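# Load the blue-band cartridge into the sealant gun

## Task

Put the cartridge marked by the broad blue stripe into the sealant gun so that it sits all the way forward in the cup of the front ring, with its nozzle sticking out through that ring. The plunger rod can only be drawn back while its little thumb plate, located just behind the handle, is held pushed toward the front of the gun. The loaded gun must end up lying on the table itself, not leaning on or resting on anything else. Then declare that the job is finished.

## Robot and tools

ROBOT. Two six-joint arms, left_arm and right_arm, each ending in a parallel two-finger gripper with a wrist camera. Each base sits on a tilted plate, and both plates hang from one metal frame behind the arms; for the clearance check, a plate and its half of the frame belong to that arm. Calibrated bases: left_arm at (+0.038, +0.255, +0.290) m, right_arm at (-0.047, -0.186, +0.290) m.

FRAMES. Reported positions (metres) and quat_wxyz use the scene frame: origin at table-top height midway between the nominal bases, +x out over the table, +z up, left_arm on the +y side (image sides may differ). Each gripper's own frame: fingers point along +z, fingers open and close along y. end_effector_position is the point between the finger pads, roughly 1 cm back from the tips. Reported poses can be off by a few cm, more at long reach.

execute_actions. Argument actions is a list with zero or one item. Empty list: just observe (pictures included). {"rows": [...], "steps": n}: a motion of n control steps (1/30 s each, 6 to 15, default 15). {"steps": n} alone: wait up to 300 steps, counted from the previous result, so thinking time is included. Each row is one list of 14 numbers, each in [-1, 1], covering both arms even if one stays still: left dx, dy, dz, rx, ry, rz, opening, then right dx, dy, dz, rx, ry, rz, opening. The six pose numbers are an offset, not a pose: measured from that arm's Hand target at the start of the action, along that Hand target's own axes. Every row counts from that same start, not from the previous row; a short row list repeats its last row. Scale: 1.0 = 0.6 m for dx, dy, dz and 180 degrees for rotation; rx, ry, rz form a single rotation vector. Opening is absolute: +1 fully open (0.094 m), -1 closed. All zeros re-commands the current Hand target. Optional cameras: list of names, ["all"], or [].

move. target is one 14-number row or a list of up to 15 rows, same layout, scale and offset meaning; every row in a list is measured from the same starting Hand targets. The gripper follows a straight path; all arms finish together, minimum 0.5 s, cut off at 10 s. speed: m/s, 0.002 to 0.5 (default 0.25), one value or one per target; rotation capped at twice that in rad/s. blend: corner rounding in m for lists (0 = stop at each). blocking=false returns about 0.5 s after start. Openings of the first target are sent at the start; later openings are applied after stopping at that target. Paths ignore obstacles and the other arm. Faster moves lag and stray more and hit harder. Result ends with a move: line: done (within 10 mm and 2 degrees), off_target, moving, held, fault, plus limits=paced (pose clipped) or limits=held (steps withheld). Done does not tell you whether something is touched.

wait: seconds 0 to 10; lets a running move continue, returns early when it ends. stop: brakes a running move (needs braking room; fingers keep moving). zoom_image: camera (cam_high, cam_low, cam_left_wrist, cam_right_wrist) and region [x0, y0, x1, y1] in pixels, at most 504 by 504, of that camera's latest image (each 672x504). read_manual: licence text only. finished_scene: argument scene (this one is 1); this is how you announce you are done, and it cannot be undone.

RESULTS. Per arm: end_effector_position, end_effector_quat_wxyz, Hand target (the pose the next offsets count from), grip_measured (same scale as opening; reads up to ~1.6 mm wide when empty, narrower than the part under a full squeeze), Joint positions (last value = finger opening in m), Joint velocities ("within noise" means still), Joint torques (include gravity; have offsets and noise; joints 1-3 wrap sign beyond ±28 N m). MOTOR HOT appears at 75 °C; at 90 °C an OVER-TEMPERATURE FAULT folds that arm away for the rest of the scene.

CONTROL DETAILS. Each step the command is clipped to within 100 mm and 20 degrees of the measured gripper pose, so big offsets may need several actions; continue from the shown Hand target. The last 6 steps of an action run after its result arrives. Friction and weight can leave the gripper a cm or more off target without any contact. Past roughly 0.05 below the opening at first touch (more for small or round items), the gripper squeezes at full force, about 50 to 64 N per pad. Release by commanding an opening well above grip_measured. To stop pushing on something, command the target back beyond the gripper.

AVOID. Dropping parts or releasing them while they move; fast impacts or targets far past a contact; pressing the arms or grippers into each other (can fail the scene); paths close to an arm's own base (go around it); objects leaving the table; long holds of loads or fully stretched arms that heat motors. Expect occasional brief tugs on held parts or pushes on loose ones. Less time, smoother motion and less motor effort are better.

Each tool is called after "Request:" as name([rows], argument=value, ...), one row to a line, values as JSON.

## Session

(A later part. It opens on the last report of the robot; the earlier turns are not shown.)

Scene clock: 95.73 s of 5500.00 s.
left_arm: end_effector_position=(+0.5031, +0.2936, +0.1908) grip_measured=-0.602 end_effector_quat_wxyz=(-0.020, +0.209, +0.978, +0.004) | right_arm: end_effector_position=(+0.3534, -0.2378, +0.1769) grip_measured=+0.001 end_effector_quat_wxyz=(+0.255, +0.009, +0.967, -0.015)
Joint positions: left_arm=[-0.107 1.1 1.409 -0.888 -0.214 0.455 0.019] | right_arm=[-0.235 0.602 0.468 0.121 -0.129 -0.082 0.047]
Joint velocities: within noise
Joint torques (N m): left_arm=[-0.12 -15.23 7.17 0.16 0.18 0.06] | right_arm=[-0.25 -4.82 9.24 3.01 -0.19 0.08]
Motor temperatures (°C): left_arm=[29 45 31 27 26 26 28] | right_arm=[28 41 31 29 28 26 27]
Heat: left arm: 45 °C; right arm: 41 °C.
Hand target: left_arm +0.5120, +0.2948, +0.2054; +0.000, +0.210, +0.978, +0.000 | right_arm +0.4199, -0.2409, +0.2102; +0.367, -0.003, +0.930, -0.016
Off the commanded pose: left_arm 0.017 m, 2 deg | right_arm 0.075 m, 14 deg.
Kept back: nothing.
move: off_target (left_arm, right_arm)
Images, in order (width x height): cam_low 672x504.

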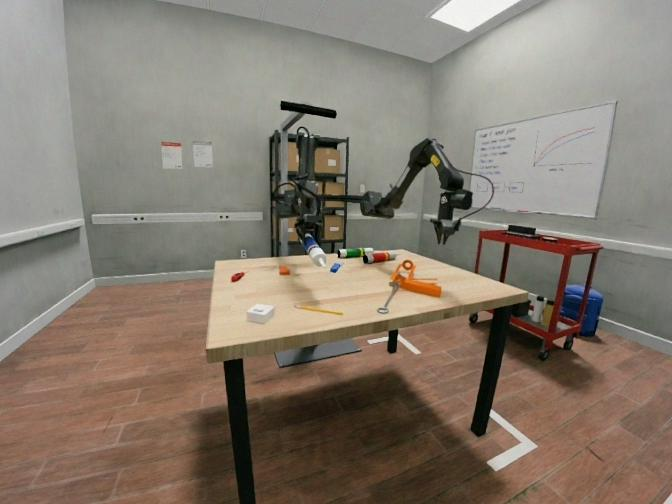

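Request:
move(target=[0,0,0,0,0,0,-0.6,0.2323,0,0.1023,0,0.1,0,-0.45], speed=0.1, cameras=["cam_high","cam_low","cam_right_wrist"])

Request:
zoom_image(camera="cam_low", region=[200, 130, 450, 350])

Scene clock: 98.73 s of 5500.00 s.
left_arm: end_effector_position=(+0.5031, +0.2936, +0.1908) grip_measured=-0.602 end_effector_quat_wxyz=(-0.020, +0.209, +0.978, +0.004) | right_arm: end_effector_position=(+0.3279, -0.2419, +0.0636) grip_measured=+0.001 end_effector_quat_wxyz=(+0.162, +0.008, +0.987, -0.008)
Joint positions: left_arm=[-0.107 1.1 1.409 -0.888 -0.214 0.455 0.019] | right_arm=[-0.218 1.143 0.513 0.425 -0.108 -0.103 0.047]
Joint velocities: within noise
Joint torques (N m): left_arm=[-0.13 -15.23 7.17 0.16 0.18 0.06] | right_arm=[0.4 -5.68 3.93 1.88 0.14 -0.14]
Motor temperatures (°C): left_arm=[29 45 31 27 26 26 28] | right_arm=[27 41 31 30 28 26 27]
Heat: left arm: 45 °C; right arm: 41 °C.
Hand target: left_arm +0.5120, +0.2948, +0.2054; +0.000, +0.210, +0.978, +0.000 | right_arm +0.3599, -0.2450, +0.0703; +0.217, +0.000, +0.976, -0.016
Off the commanded pose: left_arm 0.017 m, 2 deg | right_arm 0.033 m, 7 deg.
Kept back: nothing.
move: off_target (left_arm, right_arm)
camera_calibration:
cam_right_wrist: T_world_to_cam=[[-0.043775, -0.999013, 0.00752333, -0.22856], [-0.991379, 0.044369, 0.123284, 0.370101], [-0.123496, -0.00206172, -0.992343, 0.19194], [0, 0, 0, 1]] pos_world=[0.380609, -0.24436, 0.146563]
Images, in order (width x height): cam_high 672x504, cam_low 672x504, cam_right_wrist 672x504.

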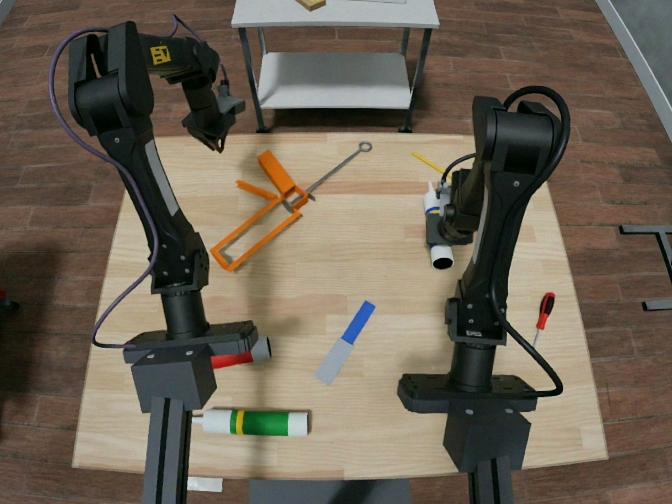

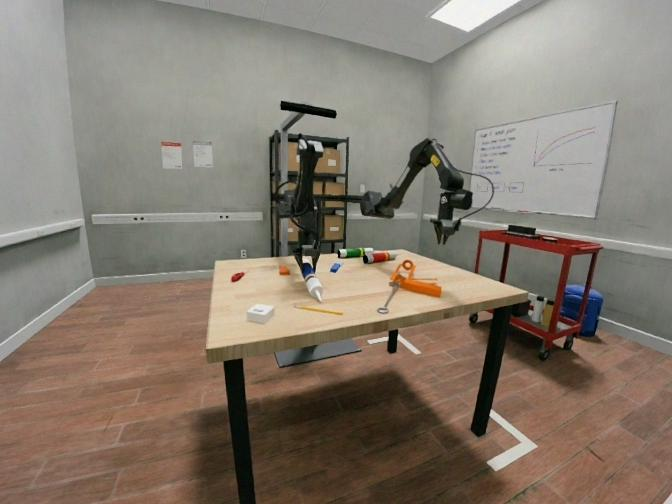

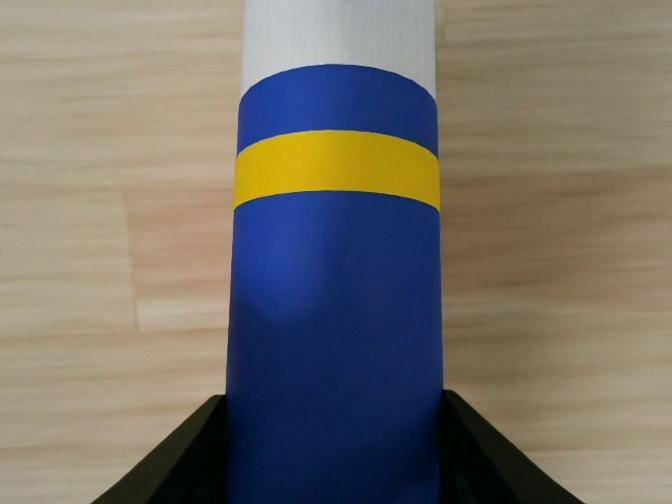

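Scaled by 2.016 from the camera's 672x504 image, which has a finer 960x720 frame.

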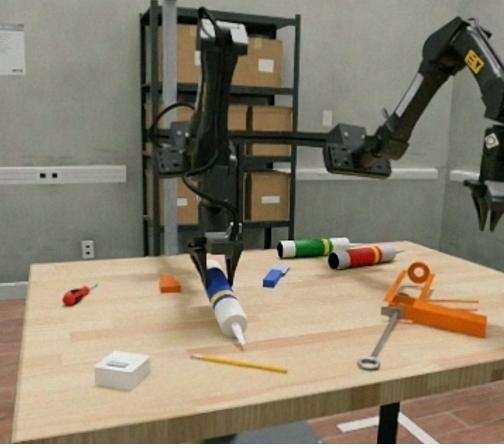

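Request:
move(target=[0,0,0,0,0,0,-0.6,0.0735,0,0.039,0,0.083,0,-0.05], speed=0.05, cameras=["cam_low","cam_right_wrist"])

Request:
zoom_image(camera="cam_low", region=[200, 130, 450, 350])

Scene clock: 101.87 s of 5500.00 s.
left_arm: end_effector_position=(+0.5031, +0.2936, +0.1908) grip_measured=-0.602 end_effector_quat_wxyz=(-0.020, +0.209, +0.978, +0.004) | right_arm: end_effector_position=(+0.3334, -0.2459, +0.0356) grip_measured=-0.004 end_effector_quat_wxyz=(+0.103, +0.005, +0.995, -0.012)
Joint positions: left_arm=[-0.107 1.1 1.409 -0.888 -0.214 0.455 0.019] | right_arm=[-0.206 1.272 0.672 0.278 -0.076 -0.12 0.047]
Joint velocities: within noise
Joint torques (N m): left_arm=[-0.12 -15.23 7.17 0.16 0.18 0.05] | right_arm=[0.36 -5.83 3.37 0.35 0.16 -0.14]
Motor temperatures (°C): left_arm=[29 45 31 27 26 26 28] | right_arm=[27 41 30 29 28 26 27]
Heat: left arm: 45 °C; right arm: 41 °C.
Hand target: left_arm +0.5120, +0.2948, +0.2054; +0.000, +0.210, +0.978, +0.000 | right_arm +0.3299, -0.2461, +0.0305; +0.088, +0.002, +0.996, -0.016
Off the commanded pose: left_arm 0.017 m, 2 deg | right_arm 0.006 m, 2 deg.
Kept back: nothing.
move: off_target (left_arm)
camera_calibration:
cam_right_wrist: T_world_to_cam=[[-0.0373707, -0.999097, 0.0202056, -0.23472], [-0.970016, 0.0411273, 0.239535, 0.367147], [-0.24015, -0.0106481, -0.970677, 0.200901], [0, 0, 0, 1]] pos_world=[0.395614, -0.247469, 0.111808]
Images, in order (width x height): cam_low 672x504, cam_right_wrist 672x504.

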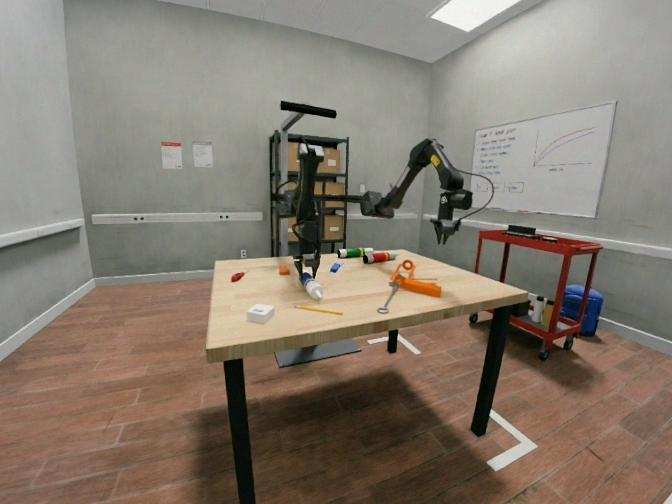

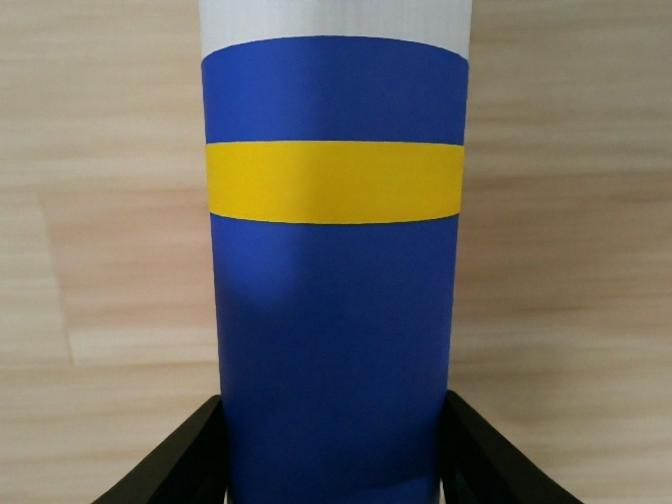

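Scaled by 2.016 from the camera's 672x504 image, which has a finer 960x720 frame.

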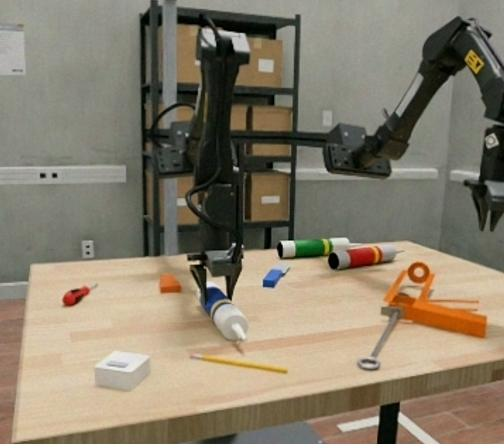

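Request:
move([
  [0,0,0,0,0,0,-0.6,0,0,0.004,0,0.015,0,-0.02],
  [0,0,0,0,0,0,-0.6,0,0,0.004,0,0.015,0,0.3],
], speed=0.05, cameras=["cam_low","cam_right_wrist"])

Scene clock: 104.83 s of 5500.00 s.
left_arm: end_effector_position=(+0.5031, +0.2936, +0.1908) grip_measured=-0.602 end_effector_quat_wxyz=(-0.020, +0.209, +0.978, +0.004) | right_arm: end_effector_position=(+0.3328, -0.2481, +0.0333) grip_measured=+0.298 end_effector_quat_wxyz=(+0.076, +0.005, +0.997, -0.017)
Joint positions: left_arm=[-0.107 1.1 1.409 -0.888 -0.214 0.455 0.019] | right_arm=[-0.202 1.283 0.726 0.183 -0.056 -0.123 0.061]
Joint velocities: within noise
Joint torques (N m): left_arm=[-0.12 -15.23 7.17 0.16 0.18 0.06] | right_arm=[0.5 -5.89 3.38 0.32 0.16 -0.13]
Motor temperatures (°C): left_arm=[29 46 31 27 26 26 28] | right_arm=[27 40 30 29 28 26 27]
Heat: left arm: 46 °C; right arm: 40 °C.
Hand target: left_arm +0.5120, +0.2948, +0.2054; +0.000, +0.210, +0.978, +0.000 | right_arm +0.3303, -0.2462, +0.0282; +0.064, +0.002, +0.998, -0.016
Off the commanded pose: left_arm 0.017 m, 2 deg | right_arm 0.006 m, 1 deg.
Kept back: nothing.
move: off_target (left_arm)
camera_calibration:
cam_right_wrist: T_world_to_cam=[[-0.0385163, -0.998754, 0.031725, -0.236844], [-0.955444, 0.046107, 0.291548, 0.361908], [-0.292647, -0.0190821, -0.95603, 0.21336], [0, 0, 0, 1]] pos_world=[0.3991, -0.249164, 0.105979]
Images, in order (width x height): cam_low 672x504, cam_right_wrist 672x504.

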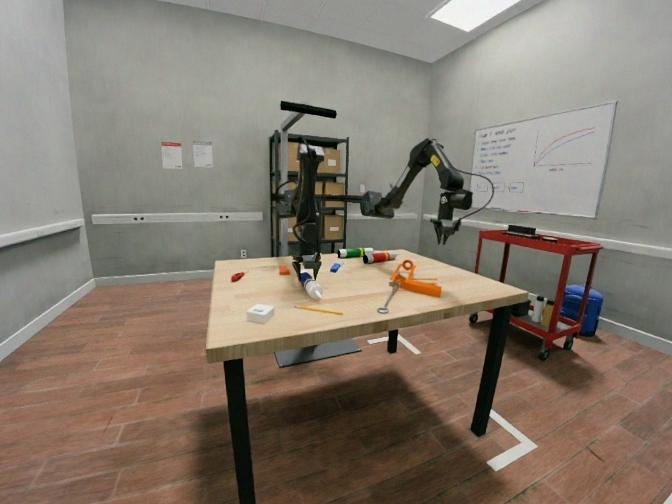

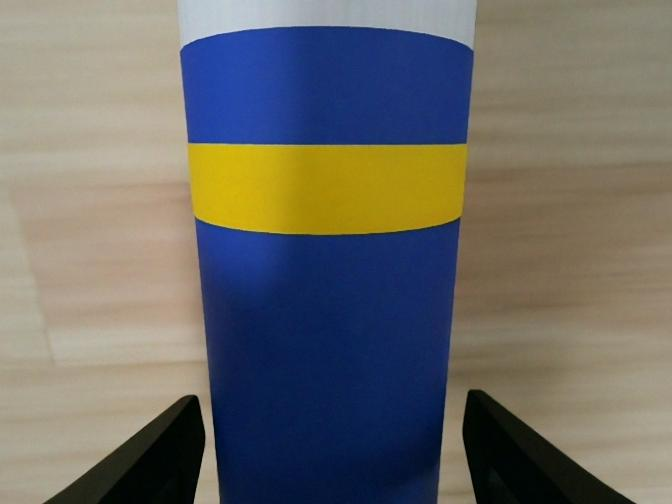

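Request:
move([
  [0,0,0,0,0,0,-0.6,-0.0744,0,0.0095,0,0.045,0,0.3],
  [0,0,0,0,0,0,-0.6,-0.0744,0,0.0095,0,0.045,0,0.0],
  [0,0,0,0,0,0,-0.6,-0.0744,0,0.0095,0,0.045,0,-0.3],
], speed=0.08, cameras=["cam_low","cam_right_wrist"])

Scene clock: 108.40 s of 5500.00 s.
left_arm: end_effector_position=(+0.5031, +0.2936, +0.1908) grip_measured=-0.602 end_effector_quat_wxyz=(-0.020, +0.209, +0.978, +0.004) | right_arm: end_effector_position=(+0.3770, -0.2475, +0.0333) grip_measured=+0.021 end_effector_quat_wxyz=(+0.005, +0.007, +1.000, -0.016)
Joint positions: left_arm=[-0.107 1.1 1.409 -0.888 -0.214 0.455 0.019] | right_arm=[-0.167 1.38 1.08 -0.216 -0.008 -0.111 0.048]
Joint velocities: within noise
Joint torques (N m): left_arm=[-0.12 -15.23 7.17 0.16 0.18 0.06] | right_arm=[0.35 -7.27 4.81 0.04 0.15 -0.02]
Motor temperatures (°C): left_arm=[29 46 31 27 26 26 28] | right_arm=[27 40 30 29 28 26 27]
Heat: left arm: 46 °C; right arm: 40 °C.
Hand target: left_arm +0.5120, +0.2948, +0.2054; +0.000, +0.210, +0.978, +0.000 | right_arm +0.3753, -0.2464, +0.0282; -0.006, +0.003, +1.000, -0.016
Off the commanded pose: left_arm 0.017 m, 2 deg | right_arm 0.005 m, 1 deg.
Kept back: nothing.
move: off_target (left_arm)
camera_calibration:
cam_right_wrist: T_world_to_cam=[[-0.039967, -0.998612, 0.034297, -0.234062], [-0.904068, 0.0507577, 0.424364, 0.381421], [-0.425516, -0.0140463, -0.904842, 0.275962], [0, 0, 0, 1]] pos_world=[0.452902, -0.249221, 0.095868]
Images, in order (width x height): cam_low 672x504, cam_right_wrist 672x504.

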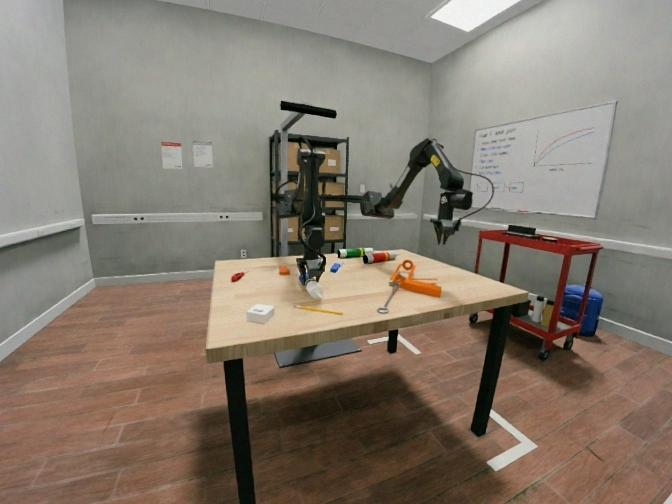

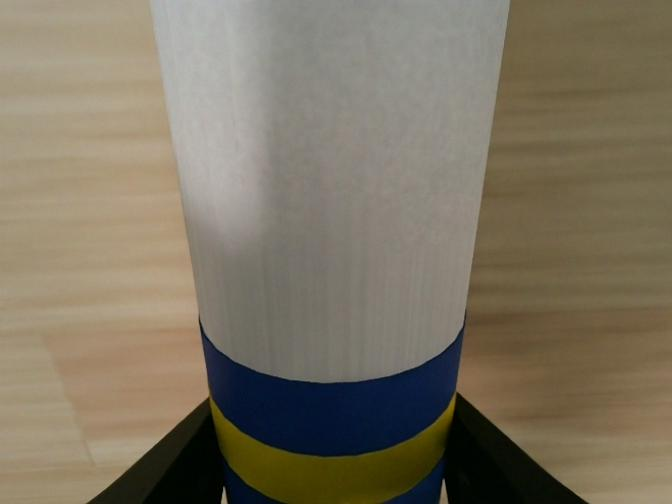

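Request:
move([
  [0.035,-0.074,0,0,0,0.055,-0.3,0,0,-0.02,0,0,0,-0.3],
  [0.07,-0.1485,0.175,0,0,0.111,-0.3,0.05,-0.158,-0.025,0,0,0,-0.3],
], speed=0.15, blend=[0.02,0], cameras=["cam_high","cam_left_wrist","cam_right_wrist"])

Scene clock: 112.03 s of 5500.00 s.
left_arm: end_effector_position=(+0.4418, +0.2332, +0.1101) grip_measured=-0.302 end_effector_quat_wxyz=(+0.006, +0.370, +0.929, +0.004) | right_arm: end_effector_position=(+0.3498, -0.3351, +0.0470) grip_measured=+0.021 end_effector_quat_wxyz=(+0.002, +0.006, +1.000, -0.015)
Joint positions: left_arm=[-0.284 1.122 0.956 -0.385 -0.351 0.706 0.033] | right_arm=[-0.496 1.38 1.057 -0.225 -0.294 -0.283 0.048]
Joint velocities: within noise
Joint torques (N m): left_arm=[-0.79 -7.76 2.89 0.54 0.02 0.06] | right_arm=[-2.96 -7.75 3.41 0.06 -0.1 -0.15]
Motor temperatures (°C): left_arm=[29 46 31 27 26 26 28] | right_arm=[26 41 30 28 28 26 27]
Heat: left arm: 46 °C; right arm: 41 °C.
Hand target: left_arm +0.4370, +0.2309, +0.1003; +0.000, +0.377, +0.926, +0.000 | right_arm +0.3448, -0.3405, +0.0466; -0.006, +0.003, +1.000, -0.016
Off the commanded pose: left_arm 0.011 m, 1 deg | right_arm 0.007 m, 1 deg.
Kept back: nothing.
move: off_target (left_arm)
camera_calibration:
cam_left_wrist: T_world_to_cam=[[-0.69797, -0.71612, -0.00332376, 0.476648], [-0.652177, 0.633716, 0.416016, 0.132904], [-0.295811, 0.292534, -0.909351, 0.249534], [0, 0, 0, 1]] pos_world=[0.493177, 0.184116, 0.173208]
cam_right_wrist: T_world_to_cam=[[-0.0374712, -0.998775, 0.0323312, -0.323846], [-0.901598, 0.0477427, 0.429932, 0.353308], [-0.430949, -0.0130397, -0.902282, 0.277668], [0, 0, 0, 1]] pos_world=[0.426067, -0.336697, 0.109107]
Images, in order (width x height): cam_high 672x504, cam_left_wrist 672x504, cam_right_wrist 672x504.

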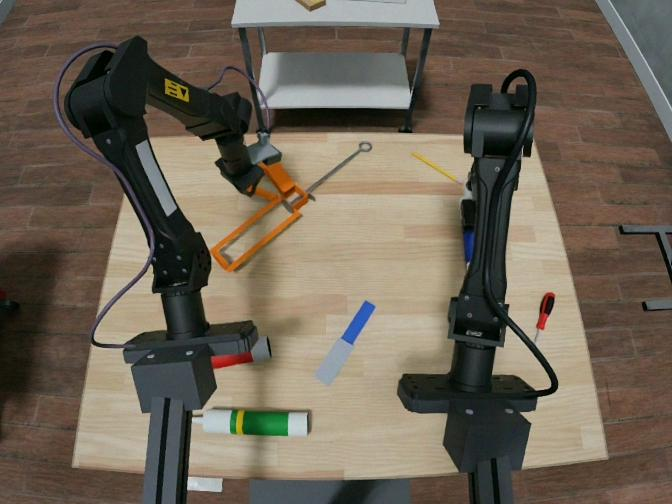

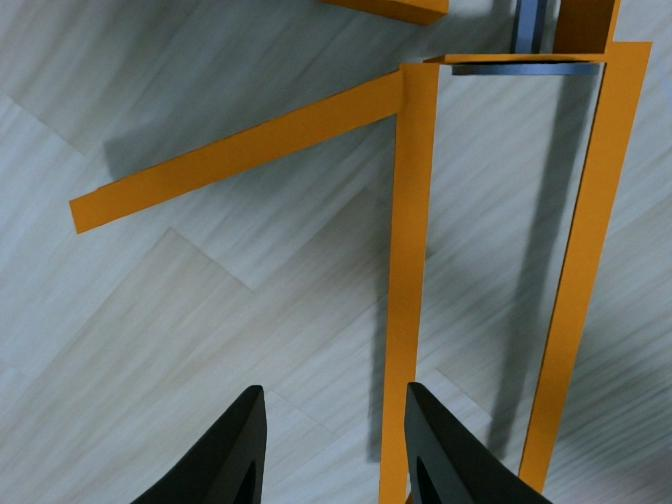

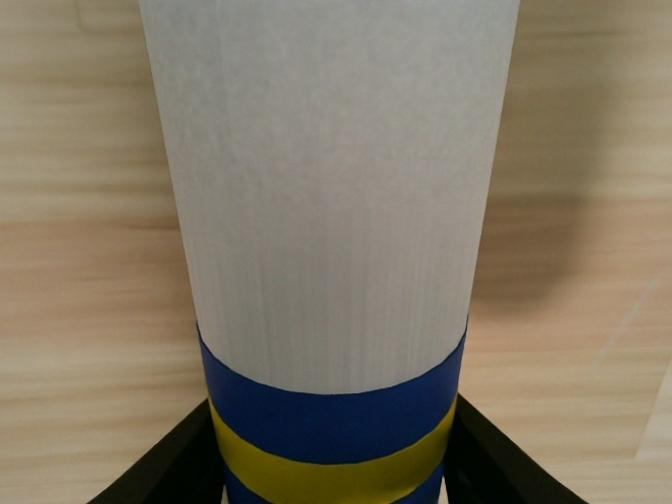

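Request:
move([
  [0.011,-0.0375,0.06,0,0,0,-0.3,0,0,0,0,0,0,-0.3],
  [0.011,-0.0375,0.1417,0,0,0,-0.3,0,0,0,0,0,0,-0.3],
], speed=0.12, cameras=["cam_left_wrist"])

Scene clock: 114.47 s of 5500.00 s.
left_arm: end_effector_position=(+0.4179, +0.2243, +0.0241) grip_measured=-0.302 end_effector_quat_wxyz=(-0.001, +0.371, +0.928, +0.010) | right_arm: end_effector_position=(+0.3499, -0.3348, +0.0470) grip_measured=+0.021 end_effector_quat_wxyz=(+0.002, +0.005, +1.000, -0.014)
Joint positions: left_arm=[-0.223 1.399 0.888 -0.04 -0.317 0.74 0.033] | right_arm=[-0.496 1.38 1.057 -0.225 -0.295 -0.284 0.048]
Joint velocities: within noise
Joint torques (N m): left_arm=[-1.35 -7.8 2.66 0.52 0.21 0.06] | right_arm=[-2.95 -7.75 3.41 0.06 -0.11 -0.14]
Motor temperatures (°C): left_arm=[29 44 31 27 26 26 28] | right_arm=[26 42 29 28 28 26 27]
Heat: left arm: 44 °C; right arm: 42 °C.
Hand target: left_arm +0.4167, +0.2194, +0.0154; +0.000, +0.377, +0.926, +0.000 | right_arm +0.3448, -0.3405, +0.0466; -0.006, +0.003, +1.000, -0.016
Off the commanded pose: left_arm 0.010 m, 1 deg | right_arm 0.008 m, 1 deg.
Kept back: nothing.
move: done
camera_calibration:
cam_left_wrist: T_world_to_cam=[[-0.700661, -0.713434, -0.00931655, 0.453908], [-0.645678, 0.628454, 0.433757, 0.156776], [-0.303602, 0.309932, -0.900982, 0.166081], [0, 0, 0, 1]] pos_world=[0.469685, 0.173833, 0.0858622]
Images, in order (width x height): cam_left_wrist 672x504.

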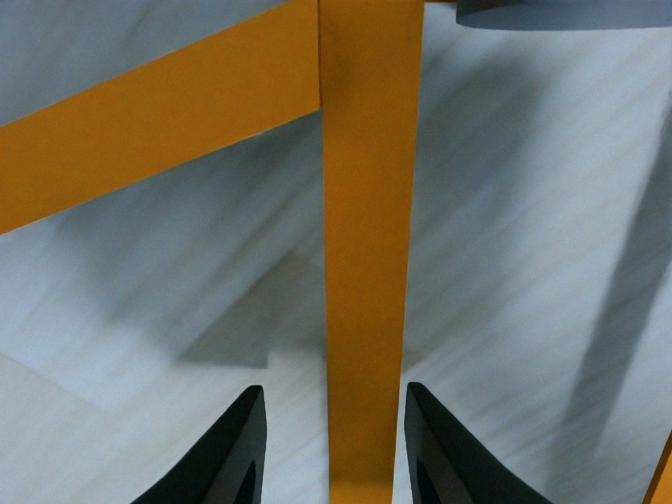

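Request:
move([
  [0,-0.008,0,0,0,0,-0.3,0,0,0,0,0,0,-0.3],
  [0,-0.008,0,0,0,0,-0.7,0,0,0,0,0,0,-0.3],
  [0,-0.008,0,0,0,0,-1,0,0,0,0,0,0,-0.3],
], speed=0.08, cameras=["cam_left_wrist"])

Scene clock: 117.10 s of 5500.00 s.
left_arm: end_effector_position=(+0.4191, +0.2208, +0.0239) grip_measured=-0.746 end_effector_quat_wxyz=(+0.005, +0.376, +0.926, +0.004) | right_arm: end_effector_position=(+0.3499, -0.3348, +0.0470) grip_measured=+0.021 end_effector_quat_wxyz=(+0.002, +0.005, +1.000, -0.014)
Joint positions: left_arm=[-0.225 1.4 0.887 -0.031 -0.302 0.752 0.012] | right_arm=[-0.496 1.38 1.057 -0.225 -0.295 -0.284 0.048]
Joint velocities: within noise
Joint torques (N m): left_arm=[-2.18 -7.83 1.69 0.55 0.07 -0.01] | right_arm=[-2.96 -7.76 3.41 0.06 -0.11 -0.14]
Motor temperatures (°C): left_arm=[29 43 30 27 26 26 28] | right_arm=[26 42 29 28 28 26 27]
Heat: left arm: 43 °C; right arm: 42 °C.
Hand target: left_arm +0.4133, +0.2160, +0.0153; +0.000, +0.377, +0.926, +0.000 | right_arm +0.3448, -0.3405, +0.0466; -0.006, +0.003, +1.000, -0.016
Off the commanded pose: left_arm 0.011 m, 1 deg | right_arm 0.008 m, 1 deg.
Kept back: nothing.
move: off_target (left_arm); target 2's new opening was sent with left_arm's hand 0.014 m and 2 deg from that target; target 3's new opening was sent with left_arm's hand 0.011 m and 1 deg from that target
camera_calibration:
cam_left_wrist: T_world_to_cam=[[-0.708523, -0.705685, -0.00195677, 0.453675], [-0.641316, 0.642734, 0.419054, 0.155209], [-0.294463, 0.298165, -0.907959, 0.166287], [0, 0, 0, 1]] pos_world=[0.469943, 0.170813, 0.0868288]
Images, in order (width x height): cam_left_wrist 672x504.

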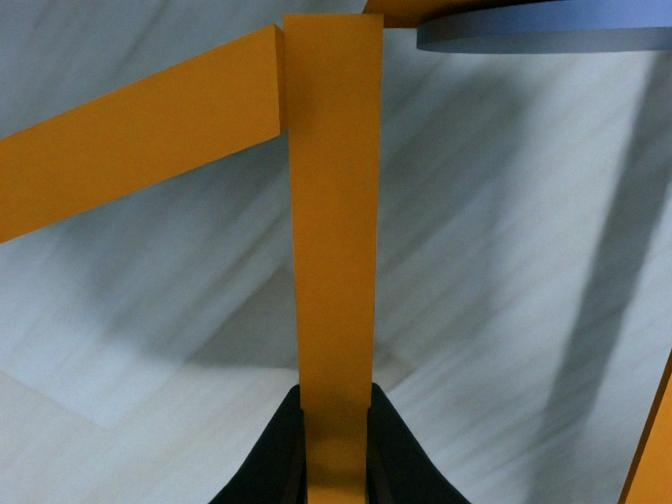

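Request:
move(target=[-0.2103,-0.0485,-0.005,0,0,0.394,-1,0,0,0,0,0,0,-0.3], speed=0.18, cameras=["cam_left_wrist","cam_high"])

Scene clock: 121.80 s of 5500.00 s.
left_arm: end_effector_position=(+0.5040, +0.1224, +0.0261) grip_measured=-0.743 end_effector_quat_wxyz=(+0.017, +0.813, +0.581, +0.028) | right_arm: end_effector_position=(+0.3499, -0.3348, +0.0470) grip_measured=+0.021 end_effector_quat_wxyz=(+0.002, +0.005, +1.000, -0.014)
Joint positions: left_arm=[-0.491 1.656 1.34 -0.23 -0.536 1.754 0.012] | right_arm=[-0.496 1.38 1.057 -0.225 -0.295 -0.284 0.048]
Joint velocities: within noise
Joint torques (N m): left_arm=[-6.24 -8.9 3.77 0.03 -0.12 0.5] | right_arm=[-2.95 -7.75 3.41 0.06 -0.11 -0.14]
Motor temperatures (°C): left_arm=[29 42 30 27 26 26 29] | right_arm=[26 43 29 28 28 26 27]
Heat: left arm: 42 °C; right arm: 43 °C.
Hand target: left_arm +0.4832, +0.1071, +0.0182; +0.000, +0.844, +0.536, +0.000 | right_arm +0.3448, -0.3405, +0.0466; -0.006, +0.003, +1.000, -0.016
Off the commanded pose: left_arm 0.027 m, 7 deg | right_arm 0.008 m, 1 deg.
Kept back: nothing.
move: off_target (left_arm)
camera_calibration:
cam_left_wrist: T_world_to_cam=[[-0.939549, 0.338464, -0.051866, 0.434337], [0.280989, 0.848671, 0.448111, -0.218847], [0.195686, 0.406448, -0.892472, -0.0381314], [0, 0, 0, 1]] pos_world=[0.477037, 0.0542204, 0.0865639]
Images, in order (width x height): cam_high 672x504, cam_left_wrist 672x504.

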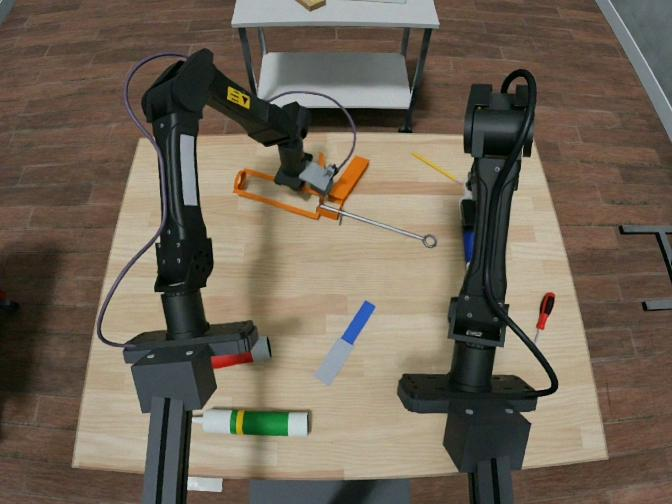

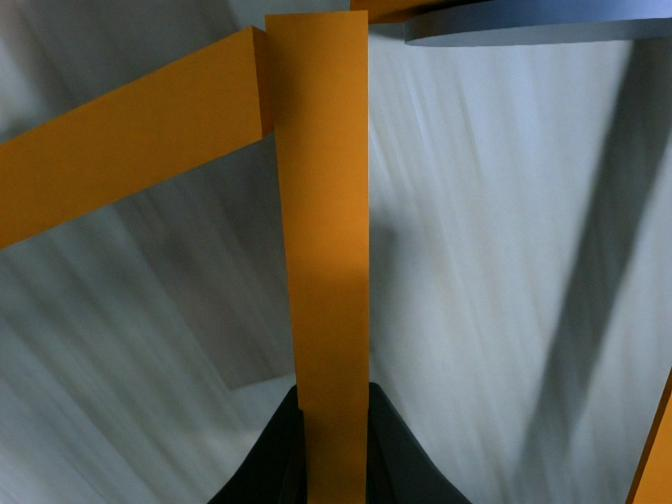

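Request:
move(target=[-0.07,0.0168,0,0,0,0,-1,0,0,0,0,0,0,-0.3], speed=0.1, cameras=["cam_left_wrist","cam_high"])

Scene clock: 123.40 s of 5500.00 s.
left_arm: end_effector_position=(+0.4918, +0.0832, +0.0247) grip_measured=-0.742 end_effector_quat_wxyz=(+0.005, +0.831, +0.555, +0.023) | right_arm: end_effector_position=(+0.3499, -0.3348, +0.0470) grip_measured=+0.021 end_effector_quat_wxyz=(+0.002, +0.005, +1.000, -0.014)
Joint positions: left_arm=[-0.587 1.741 1.398 -0.267 -0.624 1.739 0.012] | right_arm=[-0.496 1.38 1.057 -0.225 -0.295 -0.284 0.048]
Joint velocities: within noise
Joint torques (N m): left_arm=[-7.36 -8.39 3.71 0.16 -0.04 -0.04] | right_arm=[-2.96 -7.73 3.43 0.07 -0.11 -0.14]
Motor temperatures (°C): left_arm=[30 42 30 27 26 26 29] | right_arm=[26 43 29 28 28 26 27]
Heat: left arm: 42 °C; right arm: 43 °C.
Hand target: left_arm +0.4745, +0.0648, +0.0182; +0.000, +0.844, +0.536, +0.000 | right_arm +0.3448, -0.3405, +0.0466; -0.006, +0.003, +1.000, -0.016
Off the commanded pose: left_arm 0.026 m, 4 deg | right_arm 0.008 m, 1 deg.
Kept back: nothing.
move: off_target (left_arm)
camera_calibration:
cam_left_wrist: T_world_to_cam=[[-0.917549, 0.396823, -0.0251871, 0.419754], [0.343349, 0.822666, 0.453135, -0.210188], [0.200535, 0.407126, -0.891086, -0.0235392], [0, 0, 0, 1]] pos_world=[0.462034, 0.0159297, 0.0848404]
Images, in order (width x height): cam_high 672x504, cam_left_wrist 672x504.

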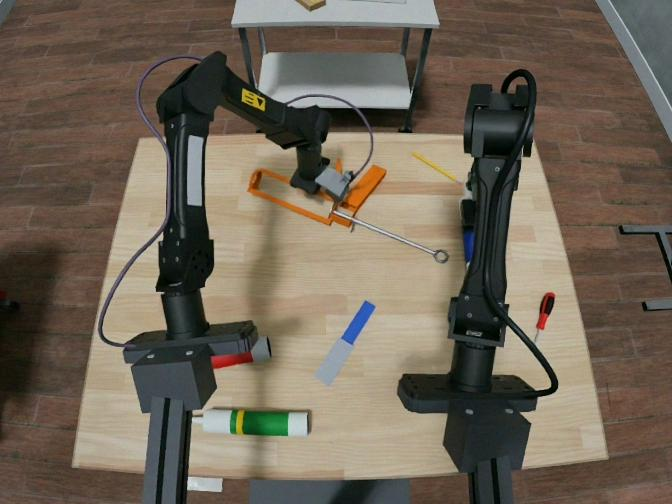

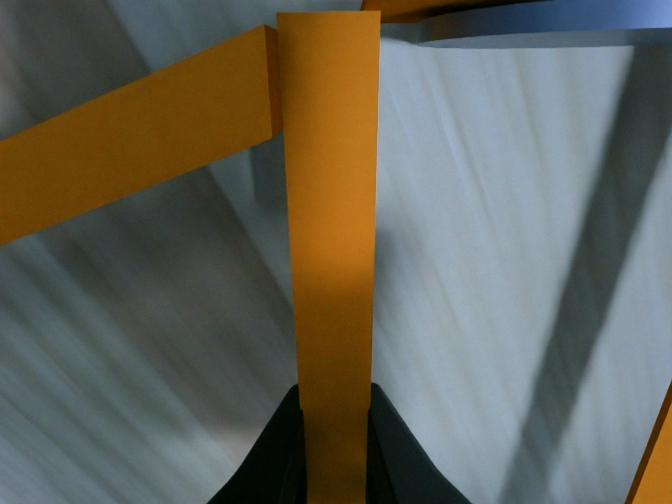

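Request:
move([
  [0.02,0,0,0,0,0,-1,0,0,0,0,0,0,-0.3],
  [0.02,0,0,0,0,0,-0.4,0,0,0,0,0,0,-0.3],
  [0.02,0,-0.17,0,0,0,-0.4,0,0,0,0,0,0,-0.3],
  [0.333,-0.115,-0.328,0,0,-0.5067,-0.4,0,0,0,0,0,0,-0.3],
], speed=[0.1,0.1,0.12,0.25], cameras=["cam_left_wrist","cam_high"])

Scene clock: 129.80 s of 5500.00 s.
left_arm: end_effector_position=(+0.4889, +0.2729, +0.1993) grip_measured=-0.402 end_effector_quat_wxyz=(-0.021, +0.222, +0.975, +0.006) | right_arm: end_effector_position=(+0.3499, -0.3348, +0.0470) grip_measured=+0.021 end_effector_quat_wxyz=(+0.002, +0.005, +1.000, -0.014)
Joint positions: left_arm=[-0.244 1.052 1.346 -0.895 -0.335 0.401 0.028] | right_arm=[-0.496 1.38 1.057 -0.225 -0.295 -0.284 0.048]
Joint velocities: within noise
Joint torques (N m): left_arm=[-0.32 -14.91 6.89 0.16 0.18 -0.07] | right_arm=[-2.96 -7.73 3.41 0.07 -0.1 -0.14]
Motor temperatures (°C): left_arm=[30 43 30 27 26 26 29] | right_arm=[26 44 29 27 28 26 27]
Heat: left arm: 43 °C; right arm: 44 °C.
Hand target: left_arm +0.4971, +0.2749, +0.2152; +0.000, +0.208, +0.978, +0.000 | right_arm +0.3448, -0.3405, +0.0466; -0.006, +0.003, +1.000, -0.016
Off the commanded pose: left_arm 0.018 m, 3 deg | right_arm 0.008 m, 1 deg.
Kept back: nothing.
move: off_target (left_arm); target 2's new opening was sent with left_arm's hand 0.016 m and 4 deg from that target
camera_calibration:
cam_left_wrist: T_world_to_cam=[[-0.44701, -0.894511, 0.00572222, 0.462428], [-0.791103, 0.398304, 0.46423, 0.223922], [-0.417538, 0.202988, -0.885696, 0.412247], [0, 0, 0, 1]] pos_world=[0.555984, 0.240777, 0.258529]
Images, in order (width x height): cam_high 672x504, cam_left_wrist 672x504.

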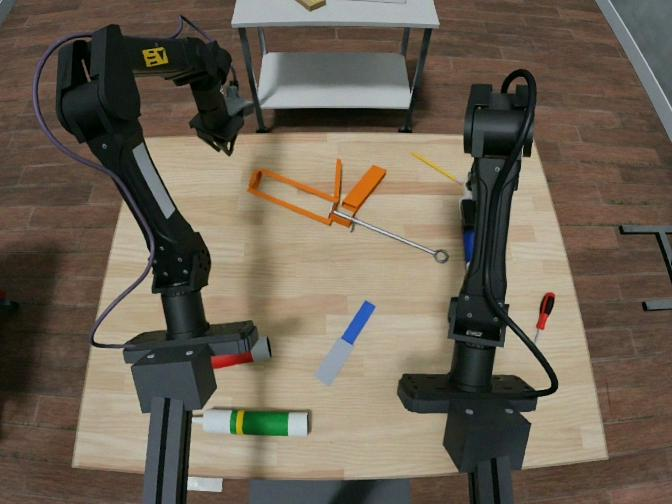

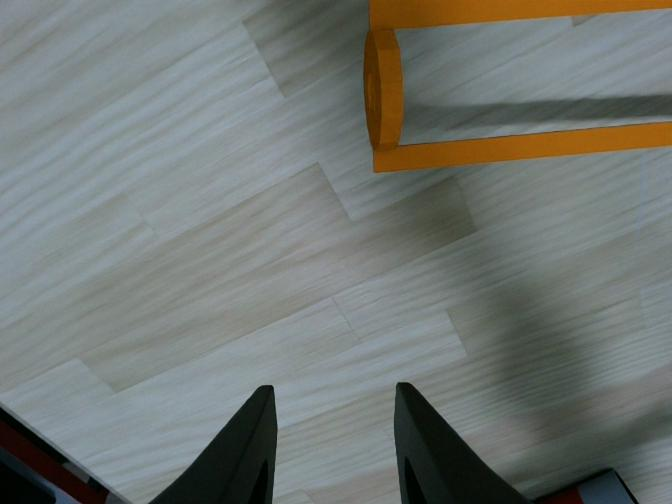

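Request:
move([
  [-0.02,0,0,0,0,0,-0.4,0.0021,-0.0058,-0.18,0,0,0,-0.3],
  [-0.05,0,0,0,0,0,-0.4,-0.1207,0.6108,-0.2012,-0.0067,-0.0094,-0.377,-0.3],
], speed=[0.12,0.18], cameras=["cam_left_wrist","cam_high","cam_low","cam_right_wrist"])

Request:
zoom_image(camera="cam_low", region=[250, 130, 500, 350])

Scene clock: 139.80 s of 5500.00 s.
left_arm: end_effector_position=(+0.5239, +0.2686, +0.2228) grip_measured=-0.402 end_effector_quat_wxyz=(+0.013, +0.206, +0.979, +0.005) | right_arm: end_effector_position=(+0.4142, +0.0193, +0.1398) grip_measured=+0.021 end_effector_quat_wxyz=(-0.012, -0.545, +0.838, +0.000)
Joint positions: left_arm=[-0.294 1.084 1.492 -0.948 -0.363 0.363 0.028] | right_arm=[0.784 1.605 1.615 -0.802 0.75 -0.662 0.048]
Joint velocities: within noise
Joint torques (N m): left_arm=[-1.66 -8.7 7.46 0.23 -0.1 -0.07] | right_arm=[7.87 -7.71 6.94 -0.21 0.22 -0.13]
Motor temperatures (°C): left_arm=[29 42 32 27 26 26 28] | right_arm=[27 45 29 27 28 26 28]
Heat: left arm: 42 °C; right arm: 45 °C.
Hand target: left_arm +0.5245, +0.2627, +0.2151; +0.000, +0.208, +0.978, +0.000 | right_arm +0.4213, +0.0292, +0.1546; +0.000, -0.555, +0.832, +0.000
Off the commanded pose: left_arm 0.010 m, 2 deg | right_arm 0.019 m, 2 deg.
Kept back: nothing.
move: off_target (right_arm)
camera_calibration:
cam_left_wrist: T_world_to_cam=[[-0.416847, -0.908946, -0.00750949, 0.465089], [-0.832678, 0.378531, 0.40418, 0.282902], [-0.364535, 0.174734, -0.914649, 0.434795], [0, 0, 0, 1]] pos_world=[0.587935, 0.23968, 0.286833]
cam_right_wrist: T_world_to_cam=[[0.903697, -0.428045, -0.0104473, -0.365351], [-0.377406, -0.807836, 0.452731, 0.150776], [-0.202229, -0.405189, -0.891586, 0.305046], [0, 0, 0, 1]] pos_world=[0.44876, 0.0890168, 0.199897]

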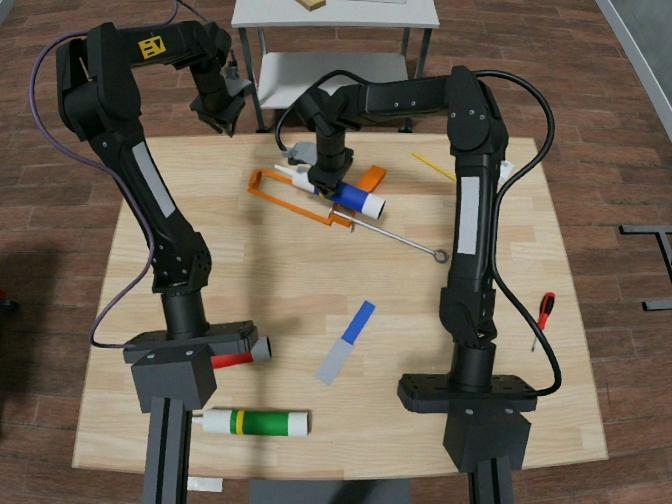

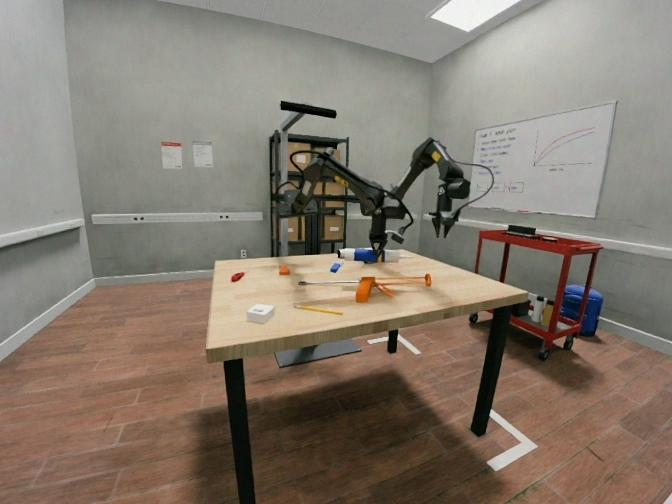

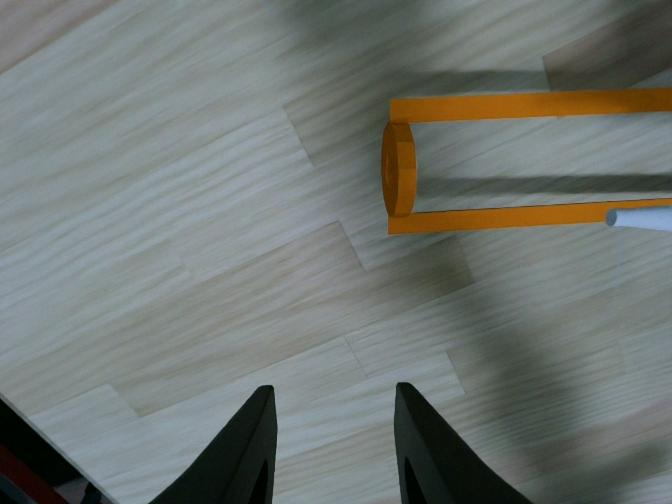

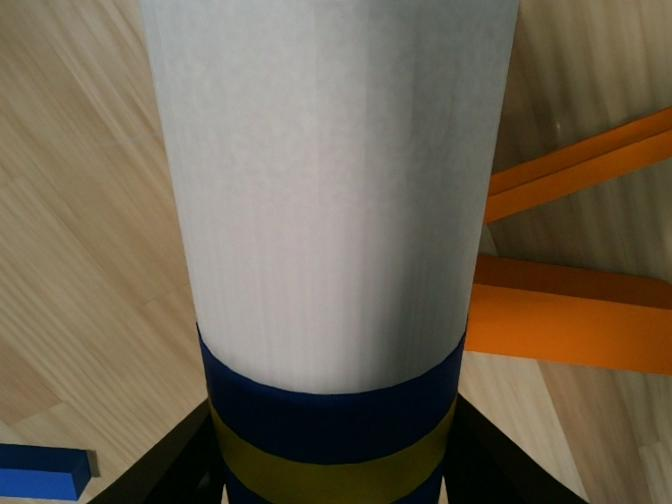

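Scaled by 2.016 from the camera's 672x504 image, which has a finer 960x720 frame.

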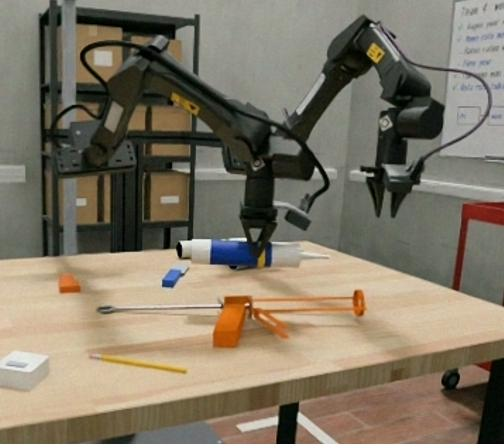

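Request:
move(target=[0,0,0,0,0,0,-0.4,-0.05,0.001,0.077,0,0.0778,-0.011,-0.3], speed=0.1, cameras=["cam_left_wrist","cam_high","cam_low"])

Request:
zoom_image(camera="cam_low", region=[300, 180, 500, 350])

Scene clock: 142.47 s of 5500.00 s.
left_arm: end_effector_position=(+0.5236, +0.2685, +0.2228) grip_measured=-0.402 end_effector_quat_wxyz=(+0.012, +0.206, +0.978, +0.005) | right_arm: end_effector_position=(+0.4322, +0.0550, +0.0933) grip_measured=+0.021 end_effector_quat_wxyz=(-0.097, -0.553, +0.825, -0.056)
Joint positions: left_arm=[-0.294 1.084 1.492 -0.95 -0.363 0.363 0.028] | right_arm=[0.784 2.073 2.243 -1.206 0.865 -0.511 0.048]
Joint velocities: within noise
Joint torques (N m): left_arm=[-1.63 -8.7 7.45 0.24 -0.1 -0.07] | right_arm=[9.13 -8.75 6.8 -0.87 0.42 0.1]
Motor temperatures (°C): left_arm=[29 42 32 27 26 26 28] | right_arm=[27 45 30 27 28 26 28]
Heat: left arm: 42 °C; right arm: 45 °C.
Hand target: left_arm +0.5245, +0.2626, +0.2151; +0.000, +0.208, +0.978, +0.000 | right_arm +0.4322, +0.0571, +0.1084; -0.102, -0.565, +0.816, -0.068
Off the commanded pose: left_arm 0.010 m, 1 deg | right_arm 0.015 m, 2 deg.
Kept back: nothing.
move: off_target (right_arm)
camera_calibration:
cam_left_wrist: T_world_to_cam=[[-0.417518, -0.908644, -0.00671781, 0.464947], [-0.831843, 0.379232, 0.405242, 0.281774], [-0.365673, 0.174784, -0.914185, 0.435171], [0, 0, 0, 1]] pos_world=[0.587646, 0.239552, 0.286763]
Images, in order (width x height): cam_high 672x504, cam_low 672x504, cam_left_wrist 672x504.

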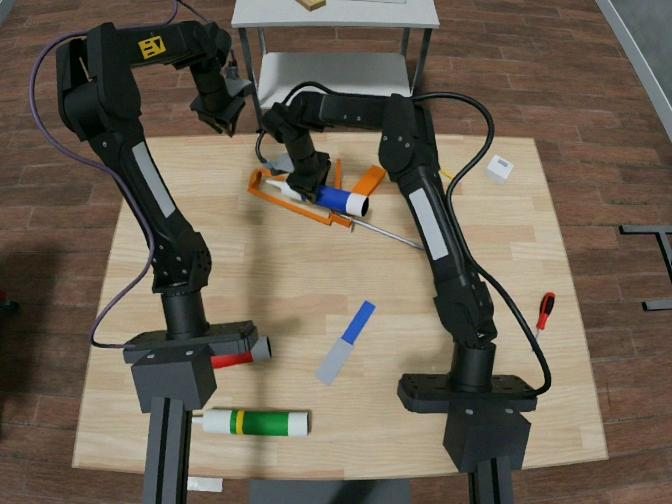

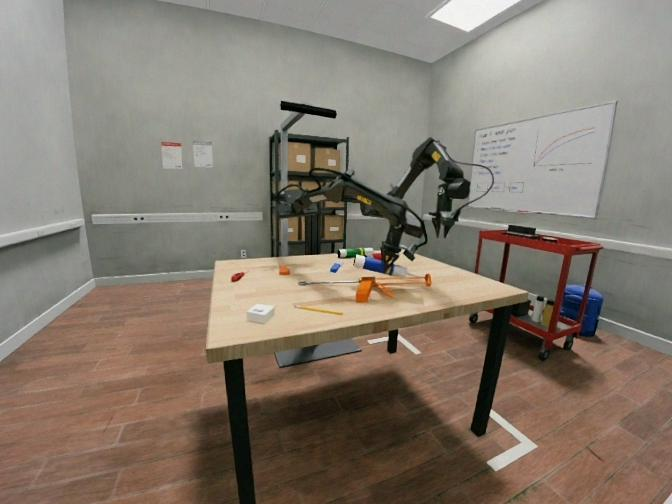

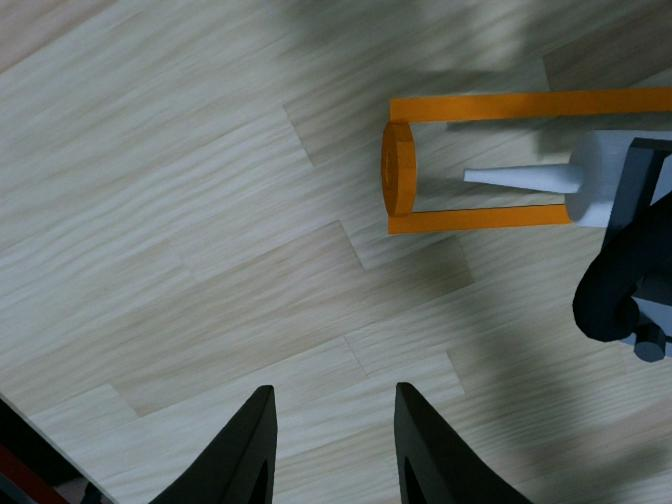

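Scaled by 2.520 from the camera's 672x504 image, which has a finer 960x720 frame.

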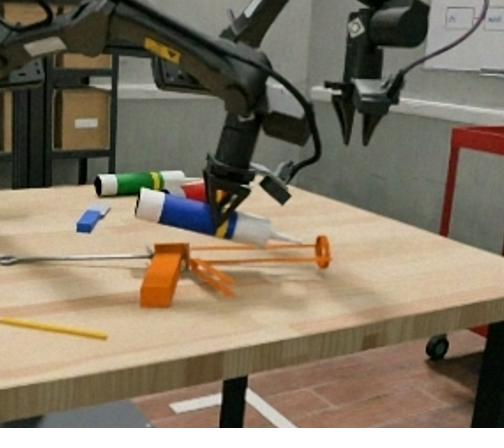

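Request:
zoom_image(camera="cam_left_wrist", region=[350, 60, 650, 260])

Scaled by 1.680 from the camera's 672x504 image, which has a finer 960x720 frame.

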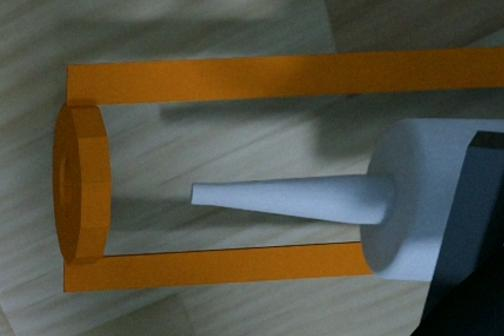

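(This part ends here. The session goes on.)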